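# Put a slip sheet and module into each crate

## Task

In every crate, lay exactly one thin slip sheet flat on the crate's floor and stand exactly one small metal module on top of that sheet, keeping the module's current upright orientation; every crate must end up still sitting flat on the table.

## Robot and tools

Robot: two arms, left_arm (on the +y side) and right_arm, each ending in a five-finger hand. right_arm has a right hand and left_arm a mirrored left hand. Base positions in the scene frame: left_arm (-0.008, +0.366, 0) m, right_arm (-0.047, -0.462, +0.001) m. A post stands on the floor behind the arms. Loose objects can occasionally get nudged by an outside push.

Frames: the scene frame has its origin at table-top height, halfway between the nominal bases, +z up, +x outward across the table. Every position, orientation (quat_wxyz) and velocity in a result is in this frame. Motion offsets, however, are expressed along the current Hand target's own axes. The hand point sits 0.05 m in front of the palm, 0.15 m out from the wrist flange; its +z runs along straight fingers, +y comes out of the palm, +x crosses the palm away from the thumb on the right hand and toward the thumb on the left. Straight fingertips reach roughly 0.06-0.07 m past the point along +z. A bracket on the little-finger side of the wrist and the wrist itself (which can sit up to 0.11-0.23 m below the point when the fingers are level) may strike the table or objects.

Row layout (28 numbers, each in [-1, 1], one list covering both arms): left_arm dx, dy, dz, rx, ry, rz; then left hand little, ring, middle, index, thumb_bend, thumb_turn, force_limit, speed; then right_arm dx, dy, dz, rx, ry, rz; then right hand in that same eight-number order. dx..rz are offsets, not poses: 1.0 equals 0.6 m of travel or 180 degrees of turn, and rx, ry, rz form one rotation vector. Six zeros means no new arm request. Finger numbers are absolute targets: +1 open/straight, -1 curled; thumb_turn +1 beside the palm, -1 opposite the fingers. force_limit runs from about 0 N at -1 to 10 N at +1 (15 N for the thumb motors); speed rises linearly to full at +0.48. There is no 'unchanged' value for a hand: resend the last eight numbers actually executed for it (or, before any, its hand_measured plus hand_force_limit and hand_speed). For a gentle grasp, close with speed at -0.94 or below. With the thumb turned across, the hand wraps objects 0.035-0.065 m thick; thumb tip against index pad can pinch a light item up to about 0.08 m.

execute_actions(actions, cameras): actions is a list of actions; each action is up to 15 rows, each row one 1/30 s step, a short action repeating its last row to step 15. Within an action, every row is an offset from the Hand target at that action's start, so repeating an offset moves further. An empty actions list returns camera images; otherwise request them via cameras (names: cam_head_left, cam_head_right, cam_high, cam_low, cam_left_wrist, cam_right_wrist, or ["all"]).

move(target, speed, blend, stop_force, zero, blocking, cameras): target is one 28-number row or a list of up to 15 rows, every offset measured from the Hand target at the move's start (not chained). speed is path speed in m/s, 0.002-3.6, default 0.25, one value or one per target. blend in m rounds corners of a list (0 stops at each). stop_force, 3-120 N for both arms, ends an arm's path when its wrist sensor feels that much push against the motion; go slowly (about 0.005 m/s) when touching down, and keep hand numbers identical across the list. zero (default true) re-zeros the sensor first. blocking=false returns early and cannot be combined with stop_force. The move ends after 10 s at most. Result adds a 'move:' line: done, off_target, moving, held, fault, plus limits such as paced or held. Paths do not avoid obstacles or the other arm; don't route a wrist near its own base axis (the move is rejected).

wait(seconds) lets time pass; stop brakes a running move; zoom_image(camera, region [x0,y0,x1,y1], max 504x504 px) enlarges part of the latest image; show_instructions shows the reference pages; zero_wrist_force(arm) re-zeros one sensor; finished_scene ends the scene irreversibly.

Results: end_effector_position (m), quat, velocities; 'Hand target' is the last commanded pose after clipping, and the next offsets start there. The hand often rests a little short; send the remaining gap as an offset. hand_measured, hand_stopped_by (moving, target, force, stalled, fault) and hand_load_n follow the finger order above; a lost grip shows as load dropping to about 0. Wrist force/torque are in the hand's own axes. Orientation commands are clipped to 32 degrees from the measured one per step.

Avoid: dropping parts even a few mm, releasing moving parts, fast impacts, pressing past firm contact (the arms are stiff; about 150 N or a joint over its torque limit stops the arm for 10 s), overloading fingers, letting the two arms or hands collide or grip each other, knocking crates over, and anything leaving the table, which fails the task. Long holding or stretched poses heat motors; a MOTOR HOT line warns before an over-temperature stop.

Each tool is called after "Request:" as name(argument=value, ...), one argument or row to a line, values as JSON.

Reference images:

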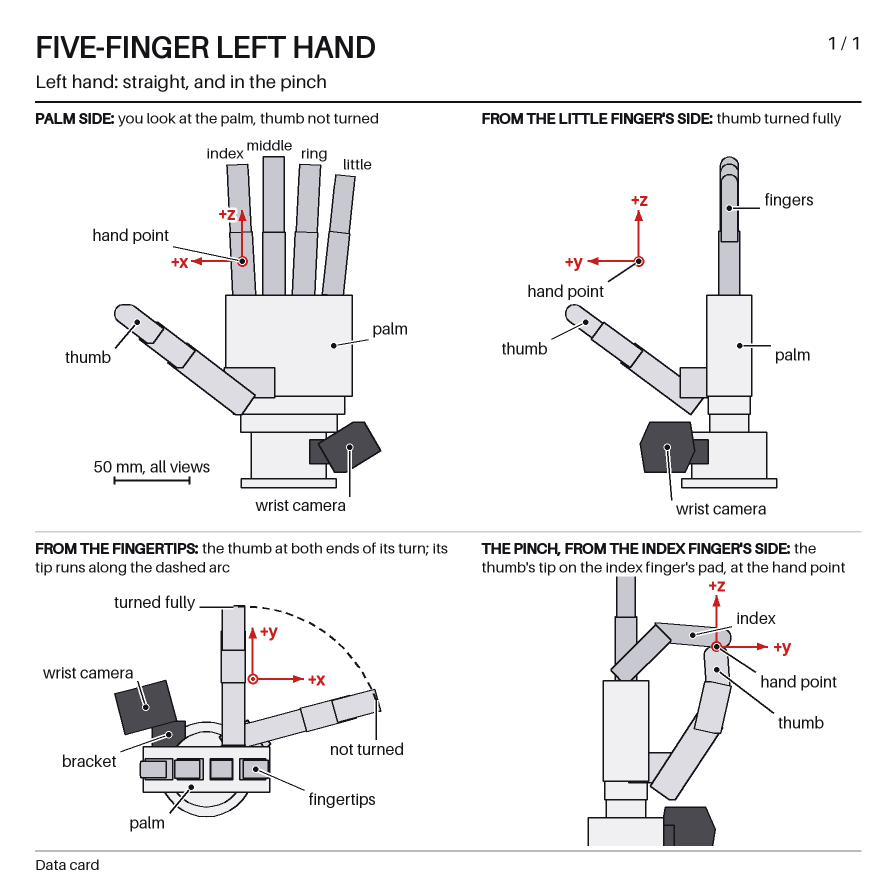

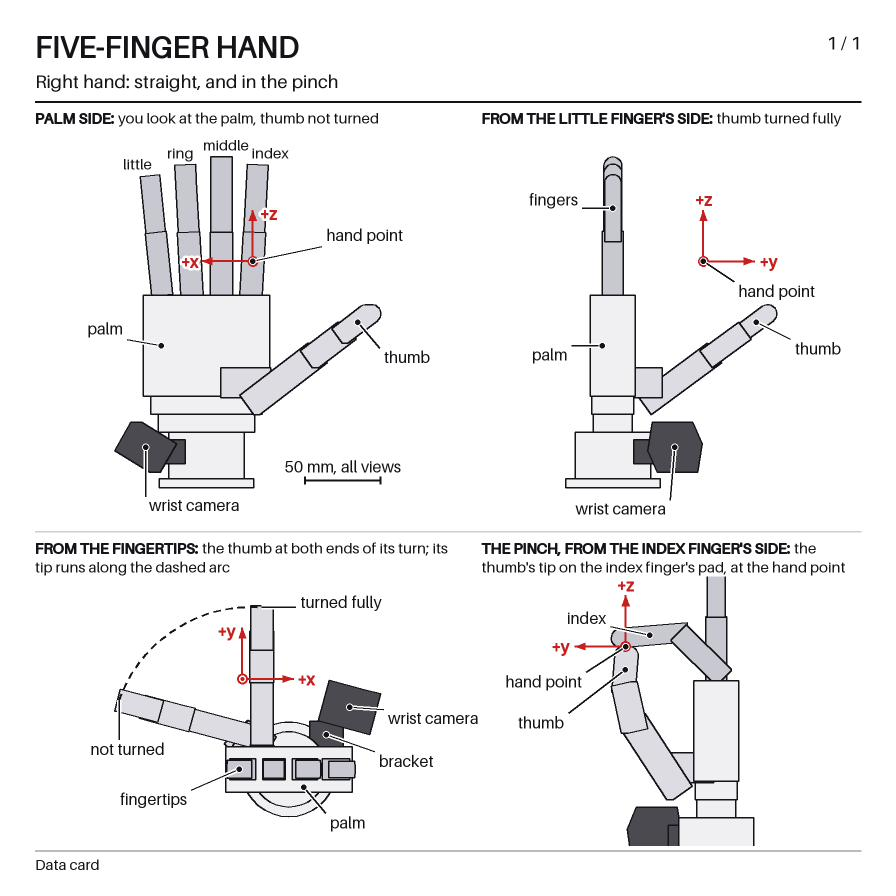

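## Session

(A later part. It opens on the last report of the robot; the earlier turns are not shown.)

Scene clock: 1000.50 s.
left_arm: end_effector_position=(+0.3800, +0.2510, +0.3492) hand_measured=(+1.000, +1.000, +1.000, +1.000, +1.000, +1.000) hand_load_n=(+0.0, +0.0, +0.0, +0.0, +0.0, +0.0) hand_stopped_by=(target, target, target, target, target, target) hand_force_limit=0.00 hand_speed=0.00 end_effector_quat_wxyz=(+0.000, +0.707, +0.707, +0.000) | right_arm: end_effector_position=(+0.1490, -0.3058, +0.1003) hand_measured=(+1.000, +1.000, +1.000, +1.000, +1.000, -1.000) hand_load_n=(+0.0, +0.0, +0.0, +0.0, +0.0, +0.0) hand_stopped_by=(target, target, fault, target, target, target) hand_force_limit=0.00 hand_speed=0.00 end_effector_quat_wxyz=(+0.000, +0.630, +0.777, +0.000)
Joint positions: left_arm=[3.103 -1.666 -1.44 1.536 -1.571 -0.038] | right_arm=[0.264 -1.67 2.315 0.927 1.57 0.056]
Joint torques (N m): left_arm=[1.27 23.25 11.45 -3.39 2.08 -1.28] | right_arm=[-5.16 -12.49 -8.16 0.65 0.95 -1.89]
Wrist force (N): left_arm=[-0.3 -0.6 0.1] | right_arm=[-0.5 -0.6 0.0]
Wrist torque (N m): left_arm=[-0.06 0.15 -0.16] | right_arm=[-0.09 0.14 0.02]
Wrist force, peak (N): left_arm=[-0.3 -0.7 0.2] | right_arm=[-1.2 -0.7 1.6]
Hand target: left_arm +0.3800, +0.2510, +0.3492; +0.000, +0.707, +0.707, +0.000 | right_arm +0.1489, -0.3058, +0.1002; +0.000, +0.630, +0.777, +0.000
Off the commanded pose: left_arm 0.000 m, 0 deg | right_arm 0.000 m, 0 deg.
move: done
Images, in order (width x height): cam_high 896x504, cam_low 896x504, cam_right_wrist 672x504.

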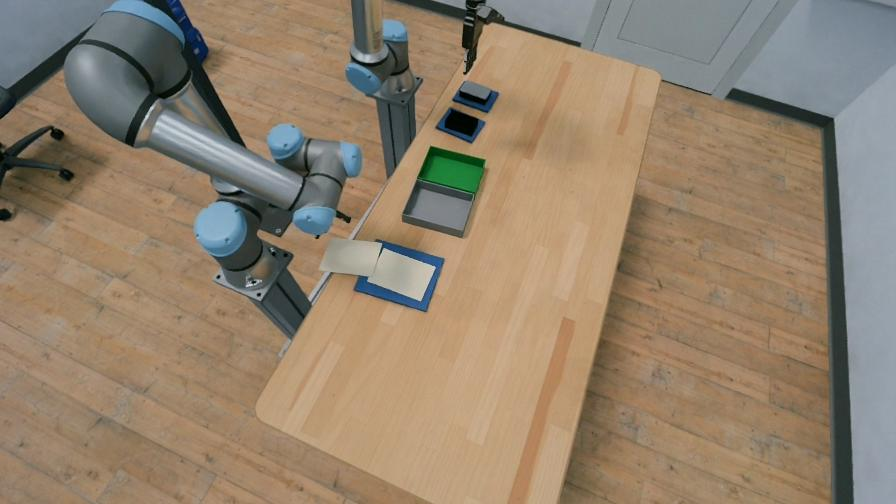

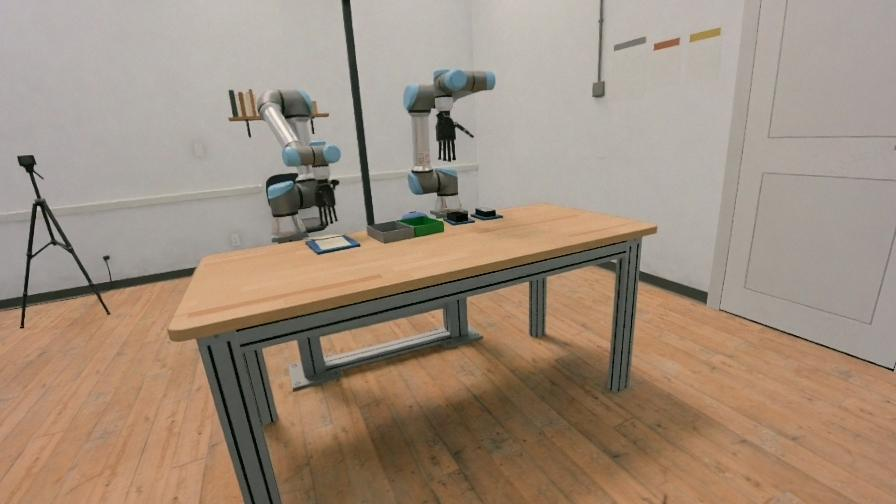

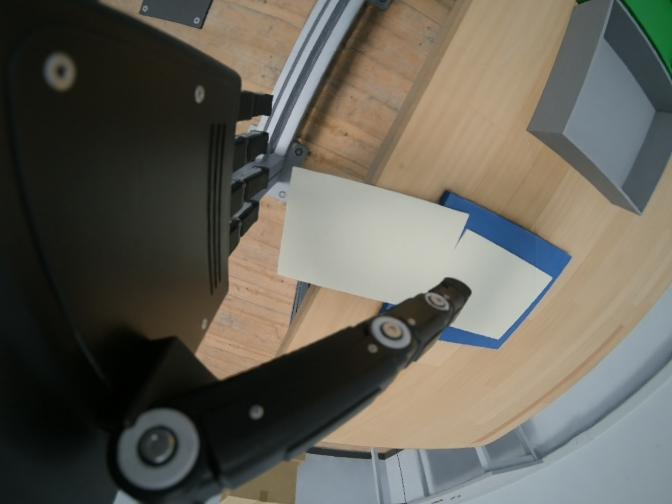

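Request:
move(
  target=[0,0,0,0,0,0,1,1,1,1,1,1,0,0,0,0,0.16,0,0,0,1,1,1,1,1,-1,0,0],
  speed=0.04,
  stop_force=6,
  cameras=["cam_right_wrist","cam_high","cam_low"],
)

Request:
zoom_image(
  camera="cam_high",
  region=[290, 190, 450, 320],
)

Request:
zoom_image(
  camera="cam_right_wrist",
  region=[220, 60, 520, 320],
)

Scene clock: 1018.33 s.
left_arm: end_effector_position=(+0.3800, +0.2510, +0.3492) hand_measured=(+1.000, +1.000, +1.000, +1.000, +1.000, +1.000) hand_load_n=(+0.0, +0.0, +0.0, +0.0, +0.0, +0.0) hand_stopped_by=(target, target, target, target, target, target) hand_force_limit=0.00 hand_speed=0.00 end_effector_quat_wxyz=(+0.000, +0.707, +0.707, +0.000) | right_arm: end_effector_position=(+0.1489, -0.3058, +0.0042) hand_measured=(+1.000, +1.000, +1.000, +1.000, +1.000, -1.000) hand_load_n=(+0.0, +0.0, +0.0, +0.0, +0.0, +0.0) hand_stopped_by=(target, target, fault, target, target, target) hand_force_limit=0.00 hand_speed=0.00 end_effector_quat_wxyz=(+0.000, +0.630, +0.777, +0.000)
Joint positions: left_arm=[3.103 -1.666 -1.44 1.536 -1.571 -0.038] | right_arm=[0.264 -1.432 2.43 0.573 1.57 0.056]
Joint torques (N m): left_arm=[2.66 23.05 11.8 -3.44 2.06 -0.78] | right_arm=[6.32 -22.87 -15.44 1.6 0.16 1.91]
Wrist force (N): left_arm=[-0.2 -0.6 -0.2] | right_arm=[-0.8 -1.0 0.6]
Wrist torque (N m): left_arm=[-0.04 0.13 -0.16] | right_arm=[-0.23 0.09 -0.06]
Wrist force, peak (N): left_arm=[-0.4 -0.6 -0.1] | right_arm=[-0.9 -1.2 0.7]
Hand target: left_arm +0.3800, +0.2510, +0.3492; +0.000, +0.707, +0.707, +0.000 | right_arm +0.1489, -0.3058, +0.0042; +0.000, +0.630, +0.777, +0.000
Off the commanded pose: left_arm 0.000 m, 0 deg | right_arm 0.000 m, 0 deg.
move: done
Images, in order (width x height): cam_high 896x504, cam_low 896x504, cam_right_wrist 672x504.

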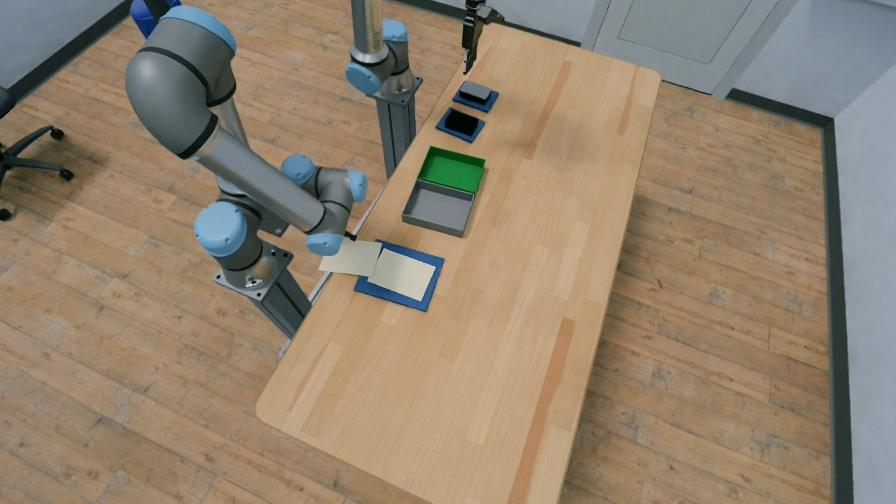

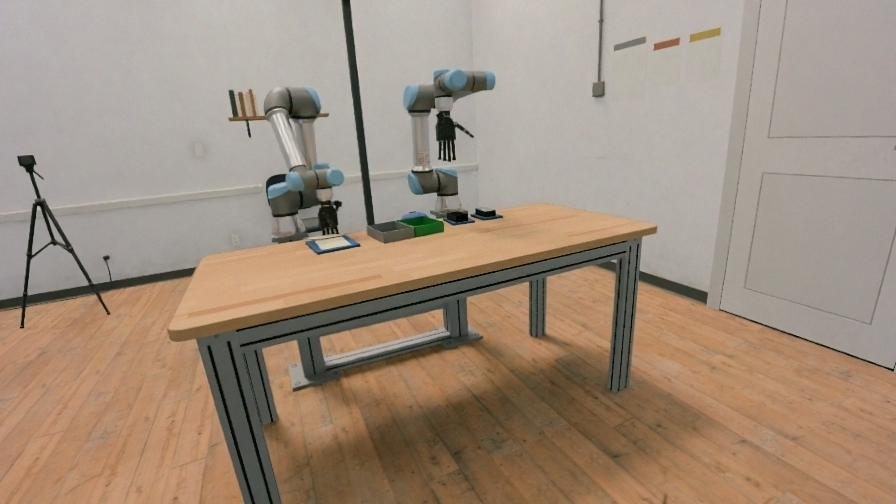

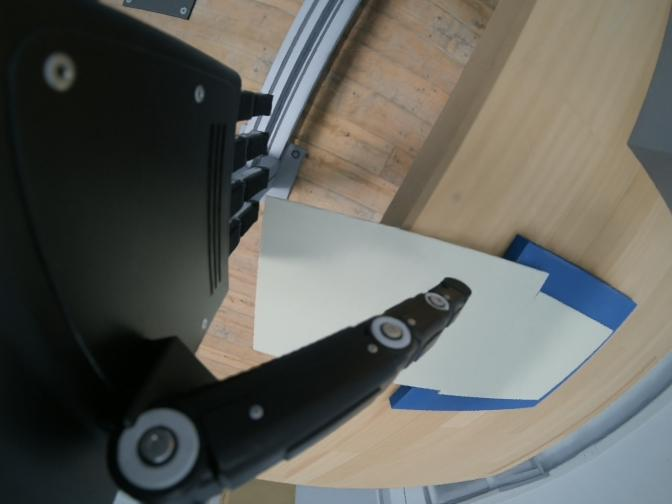

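Scaled by 3.150 from the camera's image (finer frame: 1280x720).

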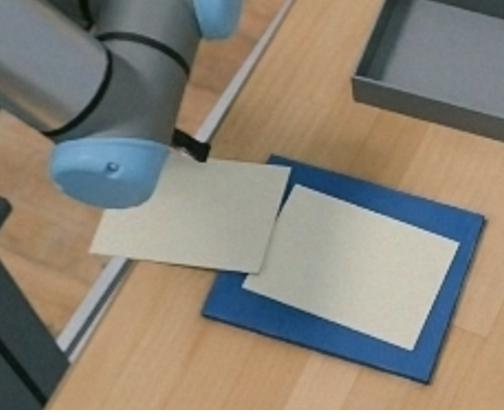

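Scaled by 1.680 from the camera's image (finer frame: 960x720).

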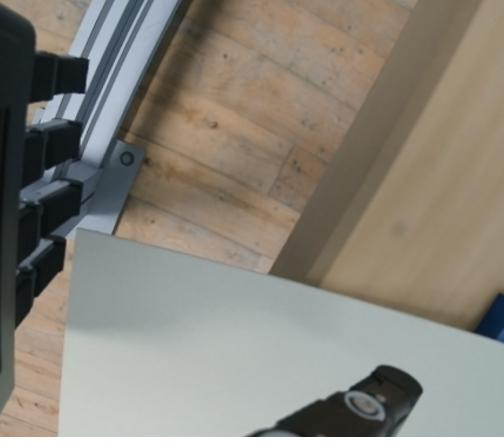

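Request:
move(
  target=[0,0,0,0,0,0,1,1,1,1,1,1,0,0,-0.058,0,0,0,0,0,1,1,1,1,1,-1,0,0],
  speed=0.06,
  stop_force=6,
  cameras=["cam_right_wrist","cam_high","cam_low"],
)

Request:
zoom_image(
  camera="cam_high",
  region=[290, 190, 450, 320],
)

Request:
zoom_image(
  camera="cam_right_wrist",
  region=[200, 60, 500, 360],
)

Scene clock: 1040.60 s.
left_arm: end_effector_position=(+0.3800, +0.2510, +0.3492) hand_measured=(+1.000, +1.000, +1.000, +1.000, +1.000, +1.000) hand_load_n=(+0.0, +0.0, +0.0, +0.0, +0.0, +0.0) hand_stopped_by=(target, target, target, target, target, target) hand_force_limit=0.00 hand_speed=0.00 end_effector_quat_wxyz=(+0.000, +0.707, +0.707, +0.000) | right_arm: end_effector_position=(+0.1561, -0.3398, +0.0042) hand_measured=(+1.000, +1.000, +1.000, +1.000, +1.000, -1.000) hand_load_n=(+0.0, +0.0, +0.0, +0.0, +0.0, +0.0) hand_stopped_by=(target, target, fault, target, target, target) hand_force_limit=0.00 hand_speed=0.00 end_effector_quat_wxyz=(+0.000, +0.630, +0.777, +0.000)
Joint positions: left_arm=[3.103 -1.666 -1.44 1.536 -1.571 -0.038] | right_arm=[0.043 -1.487 2.498 0.56 1.571 -0.165]
Joint torques (N m): left_arm=[2.12 21.66 11.18 -3.67 2.23 -1.16] | right_arm=[-7.57 -1.88 -14.53 3.17 1.51 -2.24]
Wrist force (N): left_arm=[-0.2 -0.5 -0.1] | right_arm=[-0.6 -0.8 0.5]
Wrist torque (N m): left_arm=[-0.03 0.12 -0.16] | right_arm=[-0.17 0.06 -0.03]
Wrist force, peak (N): left_arm=[-0.1 -0.7 0.1] | right_arm=[-1.1 -1.2 0.7]
Hand target: left_arm +0.3800, +0.2510, +0.3492; +0.000, +0.707, +0.707, +0.000 | right_arm +0.1561, -0.3398, +0.0042; +0.000, +0.630, +0.777, +0.000
Off the commanded pose: left_arm 0.000 m, 0 deg | right_arm 0.000 m, 0 deg.
move: done
Images, in order (width x height): cam_high 896x504, cam_low 896x504, cam_right_wrist 672x504.

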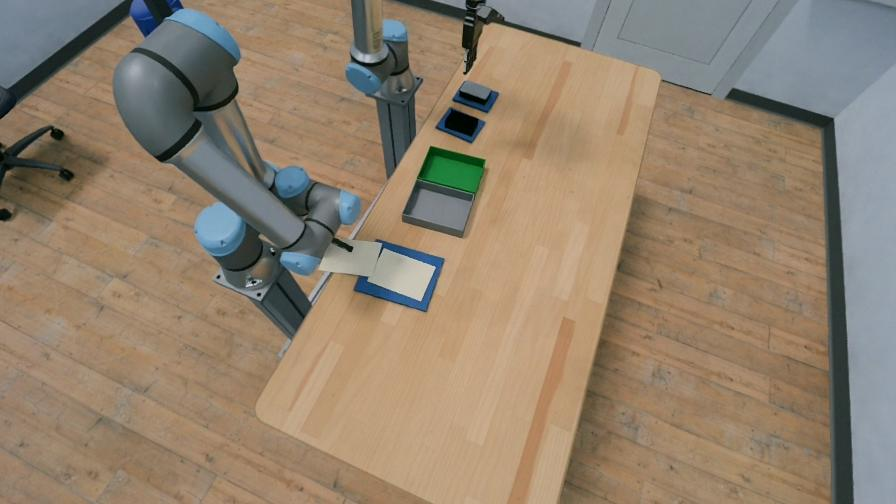

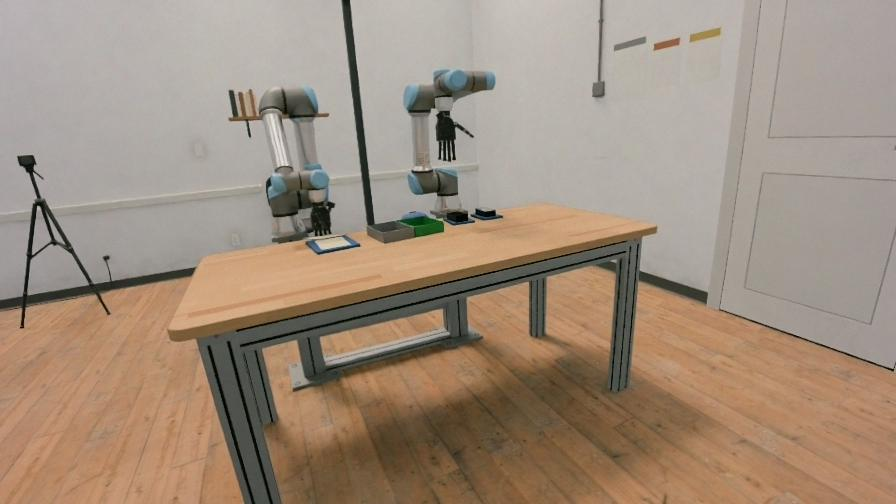

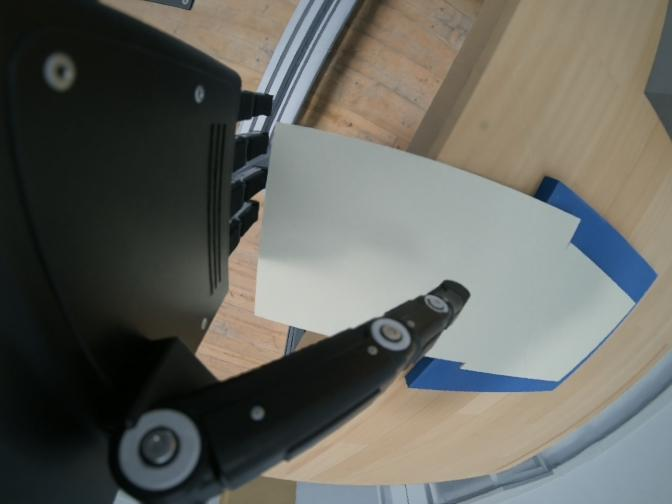

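Scaled by 3.150 from the camera's image (finer frame: 1280x720).

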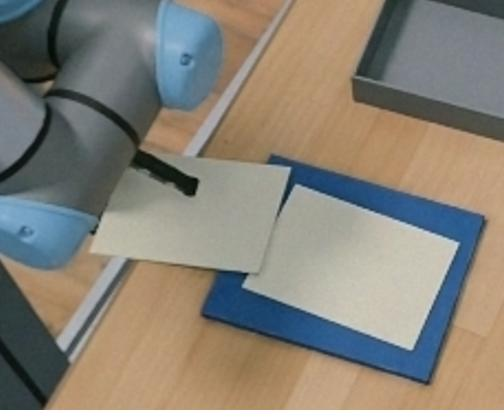

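Scaled by 1.680 from the camera's image (finer frame: 960x720).

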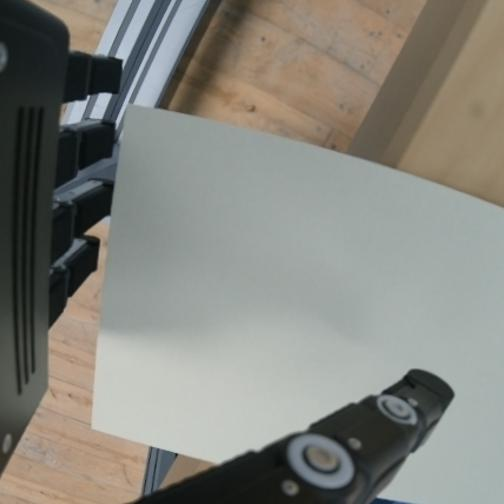

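Request:
move(
  target=[0,0,0,0,0,0,1,1,1,1,1,1,0,0,0,-0.0217,0.0103,0,0,0,1,1,1,1,1,-1,0,0],
  speed=0.06,
)

Request:
move(
  target=[0,0,0,0,0,0,1,1,1,1,1,1,0,0,0,0,0,0,0,0,1,1,1,0.2,0.3,-1,-0.6,-0.5],
  speed=0.06,
  cameras=["cam_right_wrist","cam_high","cam_low"],
)

Request:
zoom_image(
  camera="cam_high",
  region=[290, 190, 450, 320],
)

Request:
zoom_image(
  camera="cam_right_wrist",
  region=[200, 60, 500, 360],
)

Scene clock: 1063.43 s.
left_arm: end_effector_position=(+0.3800, +0.2510, +0.3492) hand_measured=(+1.000, +1.000, +1.000, +1.000, +1.000, +1.000) hand_load_n=(+0.0, +0.0, +0.0, +0.0, +0.0, +0.0) hand_stopped_by=(target, target, target, target, target, target) hand_force_limit=0.00 hand_speed=0.00 end_effector_quat_wxyz=(+0.000, +0.707, +0.707, +0.000) | right_arm: end_effector_position=(+0.1435, -0.3426, -0.0019) hand_measured=(+1.000, +1.000, +1.000, +1.000, +1.000, -1.000) hand_load_n=(+0.0, +0.0, +0.0, +0.0, +0.0, +0.0) hand_stopped_by=(target, target, fault, target, target, target) hand_force_limit=0.00 hand_speed=0.00 end_effector_quat_wxyz=(+0.000, +0.630, +0.777, +0.000)
Joint positions: left_arm=[3.103 -1.666 -1.44 1.536 -1.571 -0.038] | right_arm=[0.027 -1.498 2.54 0.528 1.571 -0.182]
Joint torques (N m): left_arm=[1.71 22.4 11.9 -3.44 1.96 -0.89] | right_arm=[6.92 -1.51 -3.27 2.59 -1.24 2.25]
Wrist force (N): left_arm=[-0.1 -0.5 -0.1] | right_arm=[-0.4 -0.5 0.4]
Wrist torque (N m): left_arm=[-0.03 0.12 -0.16] | right_arm=[-0.11 0.06 0.03]
Wrist force, peak (N): left_arm=[-0.1 -0.8 0.1] | right_arm=[-0.8 -1.0 0.7]
Hand target: left_arm +0.3800, +0.2510, +0.3492; +0.000, +0.707, +0.707, +0.000 | right_arm +0.1434, -0.3425, -0.0019; +0.000, +0.630, +0.777, +0.000
Off the commanded pose: left_arm 0.000 m, 0 deg | right_arm 0.000 m, 0 deg.
move: done

Scene clock: 1064.70 s.
left_arm: end_effector_position=(+0.3800, +0.2510, +0.3492) hand_measured=(+1.000, +1.000, +1.000, +1.000, +1.000, +1.000) hand_load_n=(+0.0, +0.0, +0.0, +0.0, -0.5, +0.0) hand_stopped_by=(target, target, target, target, target, target) hand_force_limit=0.00 hand_speed=0.00 end_effector_quat_wxyz=(+0.000, +0.707, +0.707, +0.000) | right_arm: end_effector_position=(+0.1434, -0.3425, -0.0019) hand_measured=(+1.000, +1.000, +1.000, +0.200, +0.300, -1.000) hand_load_n=(+0.0, +0.0, +0.0, +0.0, +0.0, +0.0) hand_stopped_by=(target, target, fault, target, target, target) hand_force_limit=-0.60 hand_speed=-0.50 end_effector_quat_wxyz=(+0.000, +0.630, +0.777, +0.000)
Joint positions: left_arm=[3.103 -1.666 -1.44 1.536 -1.571 -0.038] | right_arm=[0.027 -1.497 2.54 0.528 1.571 -0.182]
Joint torques (N m): left_arm=[1.2 23.89 11.92 -3.54 2.02 -1.03] | right_arm=[7.3 0.13 -0.19 1.84 -1.37 2.03]
Wrist force (N): left_arm=[-0.2 -0.3 0.2] | right_arm=[-0.6 -0.4 0.5]
Wrist torque (N m): left_arm=[-0.02 0.14 -0.17] | right_arm=[-0.10 0.08 0.00]
Wrist force, peak (N): left_arm=[-0.4 -0.6 -0.1] | right_arm=[-0.6 -0.6 0.5]
Hand target: left_arm +0.3800, +0.2510, +0.3492; +0.000, +0.707, +0.707, +0.000 | right_arm +0.1434, -0.3425, -0.0019; +0.000, +0.630, +0.777, +0.000
Off the commanded pose: left_arm 0.000 m, 0 deg | right_arm 0.000 m, 0 deg.
move: done
Images, in order (width x height): cam_high 896x504, cam_low 896x504, cam_right_wrist 672x504.

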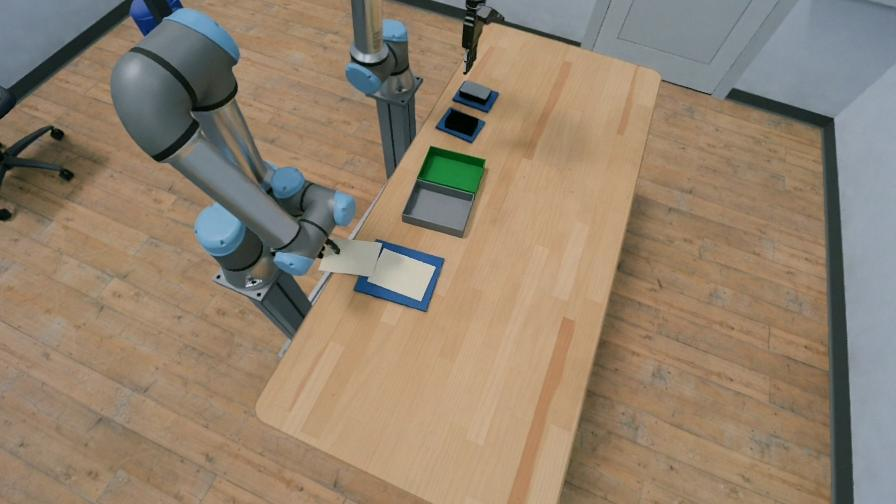

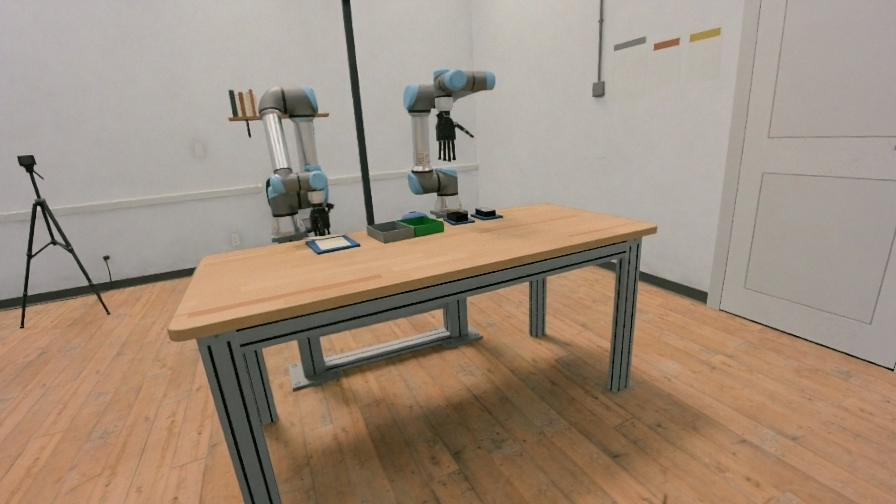

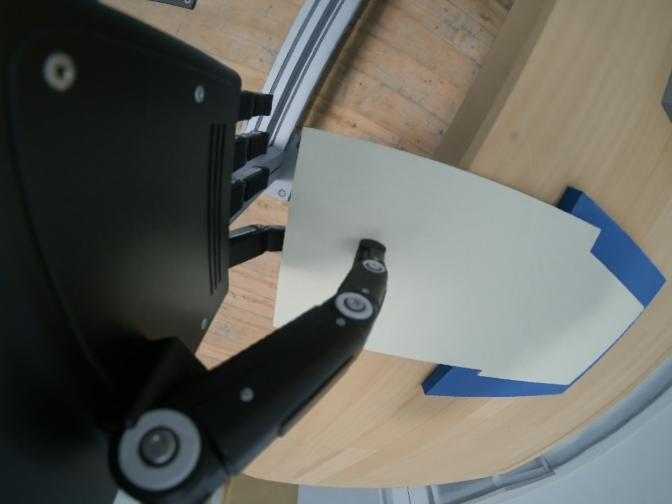

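Scaled by 3.150 from the camera's image (finer frame: 1280x720).

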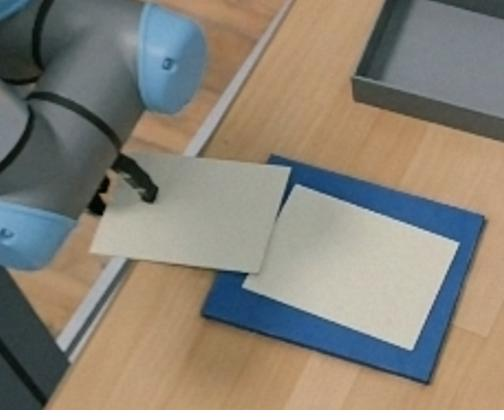

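Scaled by 1.680 from the camera's image (finer frame: 960x720).

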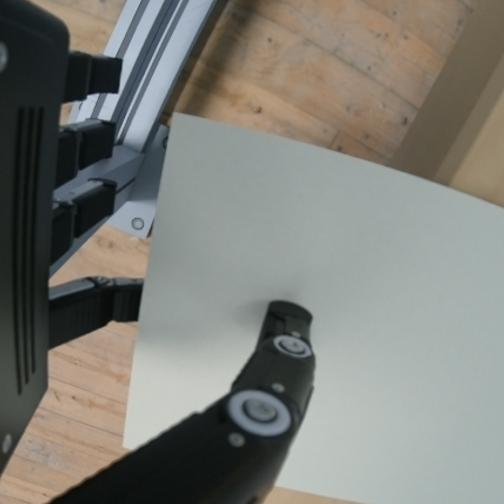

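Request:
execute_actions(
  actions=[
    [[0,0,0,0,0,0,1,1,1,1,1,1,0,0,0,0,0,0,0,0,1,1,1,0.0,0.0,-1,-0.6,-0.8]],
  ],
)

Request:
wait(
  seconds=1,
  cameras=["cam_right_wrist","cam_high"],
)

Request:
zoom_image(
  camera="cam_right_wrist",
  region=[200, 60, 500, 360],
)

Scene clock: 1074.57 s.
left_arm: end_effector_position=(+0.3800, +0.2510, +0.3492) hand_measured=(+1.000, +1.000, +1.000, +1.000, +1.000, +1.000) hand_load_n=(+0.0, +0.0, +0.0, +0.0, +0.0, +0.0) hand_stopped_by=(target, target, target, target, target, target) hand_force_limit=0.00 hand_speed=0.00 end_effector_quat_wxyz=(+0.000, +0.707, +0.707, +0.000) | right_arm: end_effector_position=(+0.1434, -0.3425, -0.0019) hand_measured=(+1.000, +1.000, +1.000, +0.000, +0.000, -1.000) hand_load_n=(+0.0, +0.0, +0.0, +0.0, +0.0, +0.0) hand_stopped_by=(target, target, fault, target, target, target) hand_force_limit=-0.60 hand_speed=-0.80 end_effector_quat_wxyz=(+0.000, +0.630, +0.777, +0.000)
Joint positions: left_arm=[3.103 -1.666 -1.44 1.536 -1.571 -0.038] | right_arm=[0.027 -1.497 2.54 0.528 1.571 -0.182]
Joint torques (N m): left_arm=[1.21 22.1 11.15 -3.53 2.01 -1.03] | right_arm=[7.26 -1 -0.45 1.78 -1.19 1.26]
Wrist force (N): left_arm=[-0.1 -0.5 0.0] | right_arm=[-0.5 -0.3 0.2]
Wrist torque (N m): left_arm=[-0.03 0.12 -0.16] | right_arm=[-0.08 0.08 0.01]
Wrist force, peak (N): left_arm=[-0.2 -0.8 -0.1] | right_arm=[-0.6 -0.6 0.5]
Hand target: left_arm +0.3800, +0.2510, +0.3492; +0.000, +0.707, +0.707, +0.000 | right_arm +0.1434, -0.3425, -0.0019; +0.000, +0.630, +0.777, +0.000
Off the commanded pose: left_arm 0.000 m, 0 deg | right_arm 0.000 m, 0 deg.

Scene clock: 1075.57 s.
left_arm: end_effector_position=(+0.3800, +0.2510, +0.3492) hand_measured=(+1.000, +1.000, +1.000, +1.000, +1.000, +1.000) hand_load_n=(+0.0, +0.5, +0.0, +0.0, +0.0, +0.0) hand_stopped_by=(target, target, target, target, target, target) hand_force_limit=0.00 hand_speed=0.00 end_effector_quat_wxyz=(+0.000, +0.707, +0.707, +0.000) | right_arm: end_effector_position=(+0.1434, -0.3425, -0.0019) hand_measured=(+1.000, +1.000, +1.000, +0.000, +0.000, -1.000) hand_load_n=(+0.0, +0.0, +0.0, +0.0, +0.0, +0.0) hand_stopped_by=(target, target, fault, target, target, target) hand_force_limit=-0.60 hand_speed=-0.80 end_effector_quat_wxyz=(+0.000, +0.630, +0.777, +0.000)
Joint positions: left_arm=[3.103 -1.666 -1.44 1.536 -1.571 -0.038] | right_arm=[0.027 -1.497 2.54 0.528 1.571 -0.182]
Joint torques (N m): left_arm=[1.44 22.01 10.49 -3.5 1.91 -0.95] | right_arm=[7.84 -1.49 -0.52 1.67 -1.31 0.91]
Wrist force (N): left_arm=[-0.1 -0.6 0.0] | right_arm=[-0.5 -0.4 0.3]
Wrist torque (N m): left_arm=[-0.05 0.12 -0.15] | right_arm=[-0.10 0.07 0.01]
Wrist force, peak (N): left_arm=[-0.2 -0.7 0.0] | right_arm=[-0.5 -0.5 0.3]
Hand target: left_arm +0.3800, +0.2510, +0.3492; +0.000, +0.707, +0.707, +0.000 | right_arm +0.1434, -0.3425, -0.0019; +0.000, +0.630, +0.777, +0.000
Off the commanded pose: left_arm 0.000 m, 0 deg | right_arm 0.000 m, 0 deg.
wait: 1.00 s; at rest by 0.17 s
Images, in order (width x height): cam_high 896x504, cam_right_wrist 672x504.

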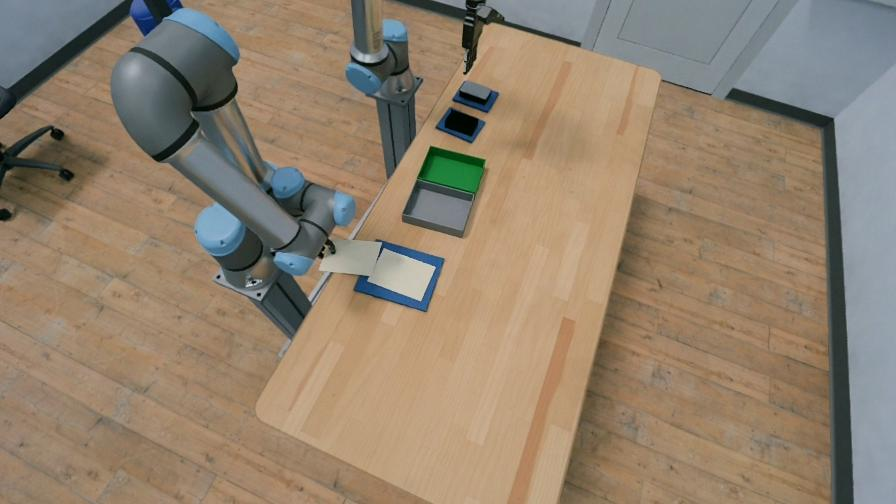

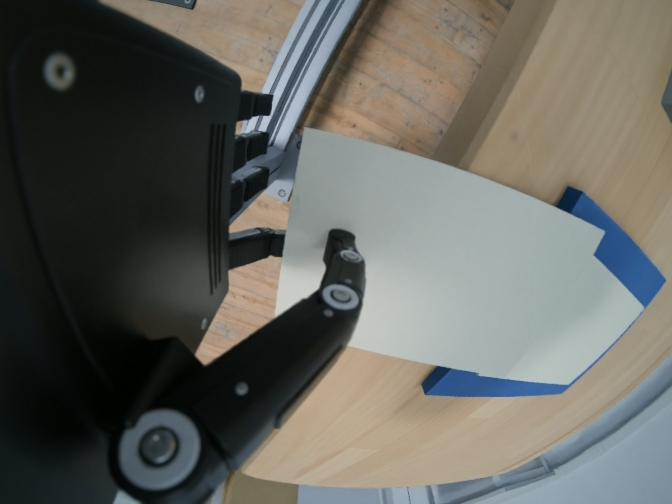

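Scaled by 1.680 from the camera's image (finer frame: 960x720).

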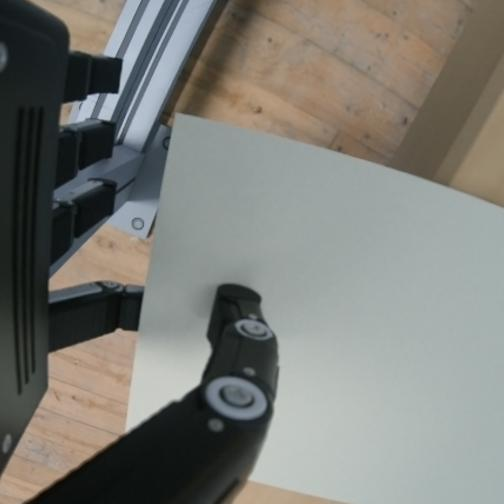

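Request:
execute_actions(
  actions=[
    [[0,0,0,0,0,0,1,1,1,1,1,1,0,0,0,0,0,0,0,0,1,1,1,-0.5,0.0,-1,-0.4,-0.9]],
  ],
)

Request:
wait(
  seconds=3,
  cameras=["cam_right_wrist","cam_high"],
)

Request:
zoom_image(
  camera="cam_right_wrist",
  region=[200, 60, 500, 360],
)

Scene clock: 1084.37 s.
left_arm: end_effector_position=(+0.3800, +0.2510, +0.3492) hand_measured=(+1.000, +1.000, +1.000, +1.000, +1.000, +1.000) hand_load_n=(+0.0, +0.0, +0.0, +0.0, +0.0, +0.0) hand_stopped_by=(target, target, target, target, target, target) hand_force_limit=0.00 hand_speed=0.00 end_effector_quat_wxyz=(+0.000, +0.707, +0.707, +0.000) | right_arm: end_effector_position=(+0.1434, -0.3425, -0.0019) hand_measured=(+1.000, +1.000, +1.000, -0.128, +0.000, -1.000) hand_load_n=(+0.0, +0.0, +0.0, +3.0, +2.0, +0.0) hand_stopped_by=(target, target, fault, force, target, target) hand_force_limit=-0.40 hand_speed=-0.90 end_effector_quat_wxyz=(+0.000, +0.630, +0.777, +0.000)
Joint positions: left_arm=[3.103 -1.666 -1.44 1.536 -1.571 -0.038] | right_arm=[0.027 -1.497 2.54 0.528 1.571 -0.182]
Joint torques (N m): left_arm=[1.06 21.81 11.73 -3.49 1.99 -1.05] | right_arm=[6.87 -1.15 -2.27 1.77 -1.1 0.42]
Wrist force (N): left_arm=[-0.2 -0.6 0.0] | right_arm=[-1.2 -2.1 -3.3]
Wrist torque (N m): left_arm=[-0.05 0.13 -0.15] | right_arm=[-0.19 0.23 -0.02]
Wrist force, peak (N): left_arm=[-0.4 -0.6 0.1] | right_arm=[-1.2 -1.9 -3.7]
Hand target: left_arm +0.3800, +0.2510, +0.3492; +0.000, +0.707, +0.707, +0.000 | right_arm +0.1434, -0.3425, -0.0019; +0.000, +0.630, +0.777, +0.000
Off the commanded pose: left_arm 0.000 m, 0 deg | right_arm 0.000 m, 0 deg.

Scene clock: 1087.37 s.
left_arm: end_effector_position=(+0.3800, +0.2510, +0.3492) hand_measured=(+1.000, +1.000, +1.000, +1.000, +1.000, +1.000) hand_load_n=(+0.0, +0.0, +0.0, +0.0, -0.5, +0.0) hand_stopped_by=(target, target, target, target, target, target) hand_force_limit=0.00 hand_speed=0.00 end_effector_quat_wxyz=(+0.000, +0.707, +0.707, +0.000) | right_arm: end_effector_position=(+0.1434, -0.3425, -0.0019) hand_measured=(+1.000, +1.000, +1.000, -0.128, +0.000, -1.000) hand_load_n=(+0.0, +0.0, +0.0, +3.0, +2.5, -0.5) hand_stopped_by=(target, target, fault, force, target, target) hand_force_limit=-0.40 hand_speed=-0.90 end_effector_quat_wxyz=(+0.000, +0.630, +0.777, +0.000)
Joint positions: left_arm=[3.103 -1.666 -1.44 1.536 -1.571 -0.038] | right_arm=[0.027 -1.497 2.54 0.528 1.571 -0.182]
Joint torques (N m): left_arm=[0.79 22 12.74 -3.58 2.04 -0.94] | right_arm=[7.14 -1.17 -0.53 1.75 -1.03 -0.02]
Wrist force (N): left_arm=[-0.2 -0.6 -0.1] | right_arm=[-1.3 -2.2 -3.2]
Wrist torque (N m): left_arm=[-0.05 0.12 -0.15] | right_arm=[-0.21 0.24 -0.03]
Wrist force, peak (N): left_arm=[-0.3 -0.7 0.1] | right_arm=[-1.3 -2.0 -3.8]
Hand target: left_arm +0.3800, +0.2510, +0.3492; +0.000, +0.707, +0.707, +0.000 | right_arm +0.1434, -0.3425, -0.0019; +0.000, +0.630, +0.777, +0.000
Off the commanded pose: left_arm 0.000 m, 0 deg | right_arm 0.000 m, 0 deg.
wait: 3.00 s; at rest by 0.17 s
Images, in order (width x height): cam_high 896x504, cam_right_wrist 672x504.

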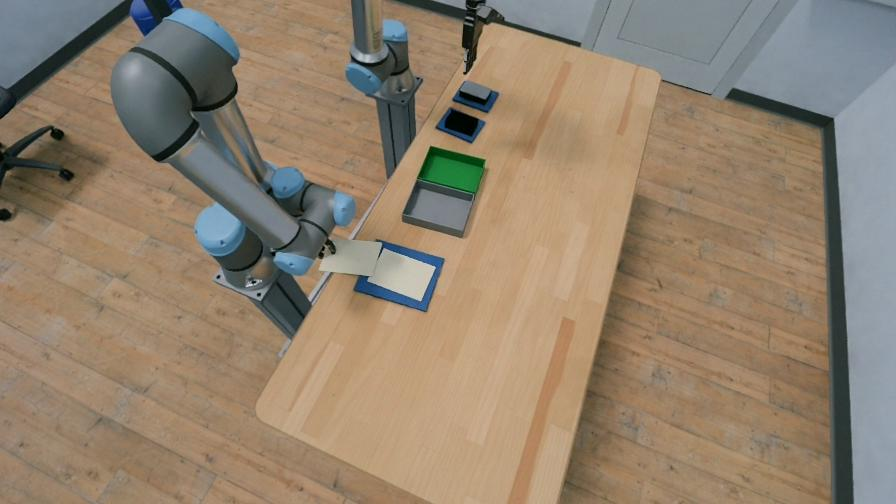

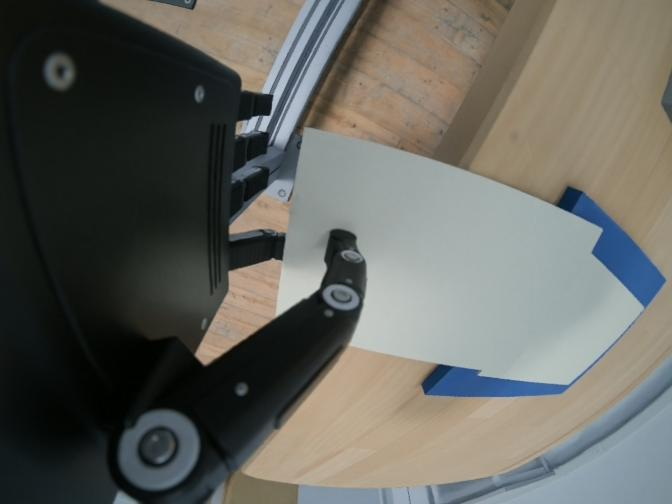

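Scaled by 1.680 from the camera's image (finer frame: 960x720).

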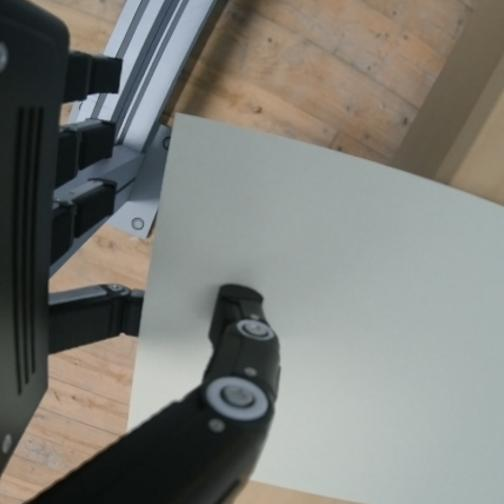

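Request:
move(
  target=[0,0,0,0,0,0,1,1,1,1,1,1,0,0,0,0,-0.05,0,0,0,1,1,1,-0.5,0.0,-1,-0.4,-0.9],
  speed=0.03,
  cameras=["cam_right_wrist","cam_high","cam_low"],
)

Request:
zoom_image(
  camera="cam_high",
  region=[290, 190, 450, 320],
)

Request:
zoom_image(
  camera="cam_low",
  region=[290, 170, 390, 265],
)

Scene clock: 1106.10 s.
left_arm: end_effector_position=(+0.3800, +0.2510, +0.3492) hand_measured=(+1.000, +1.000, +1.000, +1.000, +1.000, +1.000) hand_load_n=(+0.0, +0.0, +0.0, +0.0, +0.0, -0.5) hand_stopped_by=(target, target, target, target, target, target) hand_force_limit=0.00 hand_speed=0.00 end_effector_quat_wxyz=(+0.000, +0.707, +0.707, +0.000) | right_arm: end_effector_position=(+0.1435, -0.3425, +0.0281) hand_measured=(+1.000, +1.000, +1.000, -0.128, +0.000, -1.000) hand_load_n=(+0.0, +0.0, +0.0, +0.5, +0.0, +0.0) hand_stopped_by=(target, target, fault, force, target, target) hand_force_limit=-0.40 hand_speed=-0.90 end_effector_quat_wxyz=(+0.000, +0.630, +0.777, +0.000)
Joint positions: left_arm=[3.103 -1.666 -1.44 1.536 -1.571 -0.038] | right_arm=[0.027 -1.599 2.509 0.661 1.571 -0.182]
Joint torques (N m): left_arm=[-0.09 20.25 12.4 -3.57 2.02 -1.01] | right_arm=[-5.18 -0.75 -2.79 1.05 0.31 0.83]
Wrist force (N): left_arm=[-0.1 -0.5 -0.1] | right_arm=[-0.6 -0.5 0.4]
Wrist torque (N m): left_arm=[-0.03 0.11 -0.16] | right_arm=[-0.10 0.07 -0.02]
Wrist force, peak (N): left_arm=[-0.3 -0.7 0.0] | right_arm=[-1.0 -2.1 -3.9]
Hand target: left_arm +0.3800, +0.2510, +0.3492; +0.000, +0.707, +0.707, +0.000 | right_arm +0.1434, -0.3425, +0.0281; +0.000, +0.630, +0.777, +0.000
Off the commanded pose: left_arm 0.000 m, 0 deg | right_arm 0.000 m, 0 deg.
move: done
Images, in order (width x height): cam_high 896x504, cam_low 896x504, cam_right_wrist 672x504.

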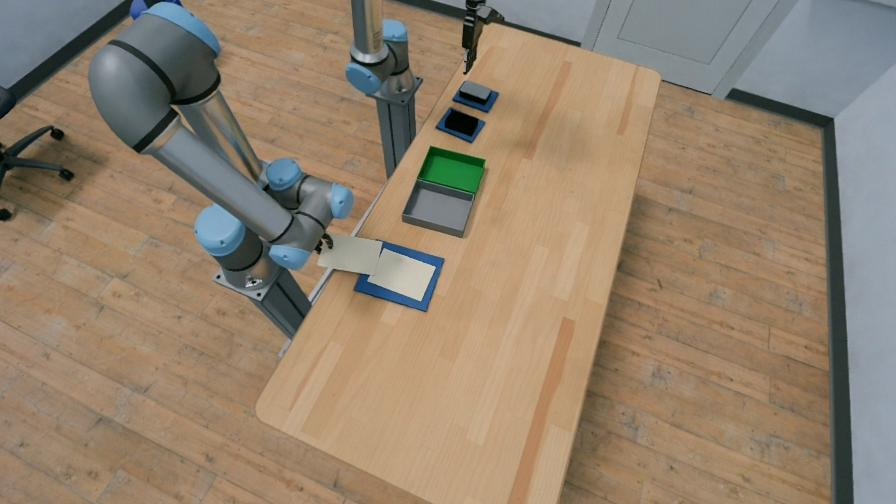

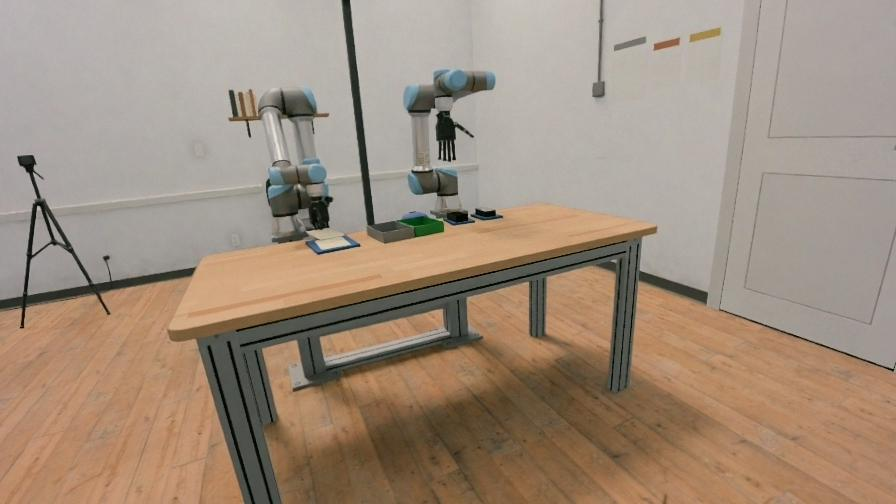

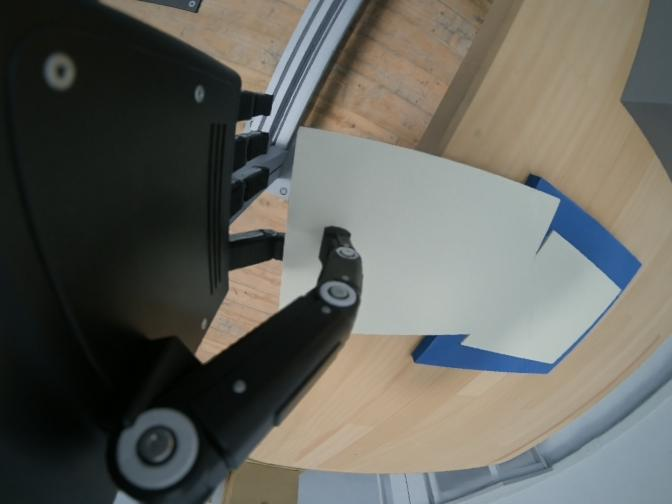

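Scaled by 3.150 from the camera's image (finer frame: 1280x720).

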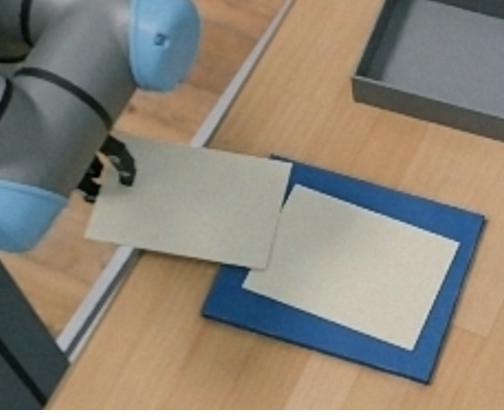

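Scaled by 5.040 from the camera's image (finer frame: 1280x720).

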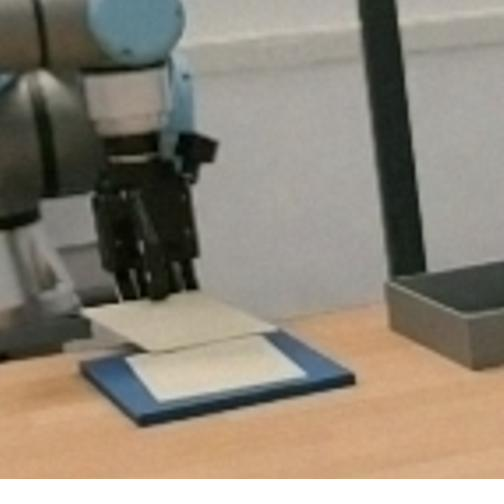

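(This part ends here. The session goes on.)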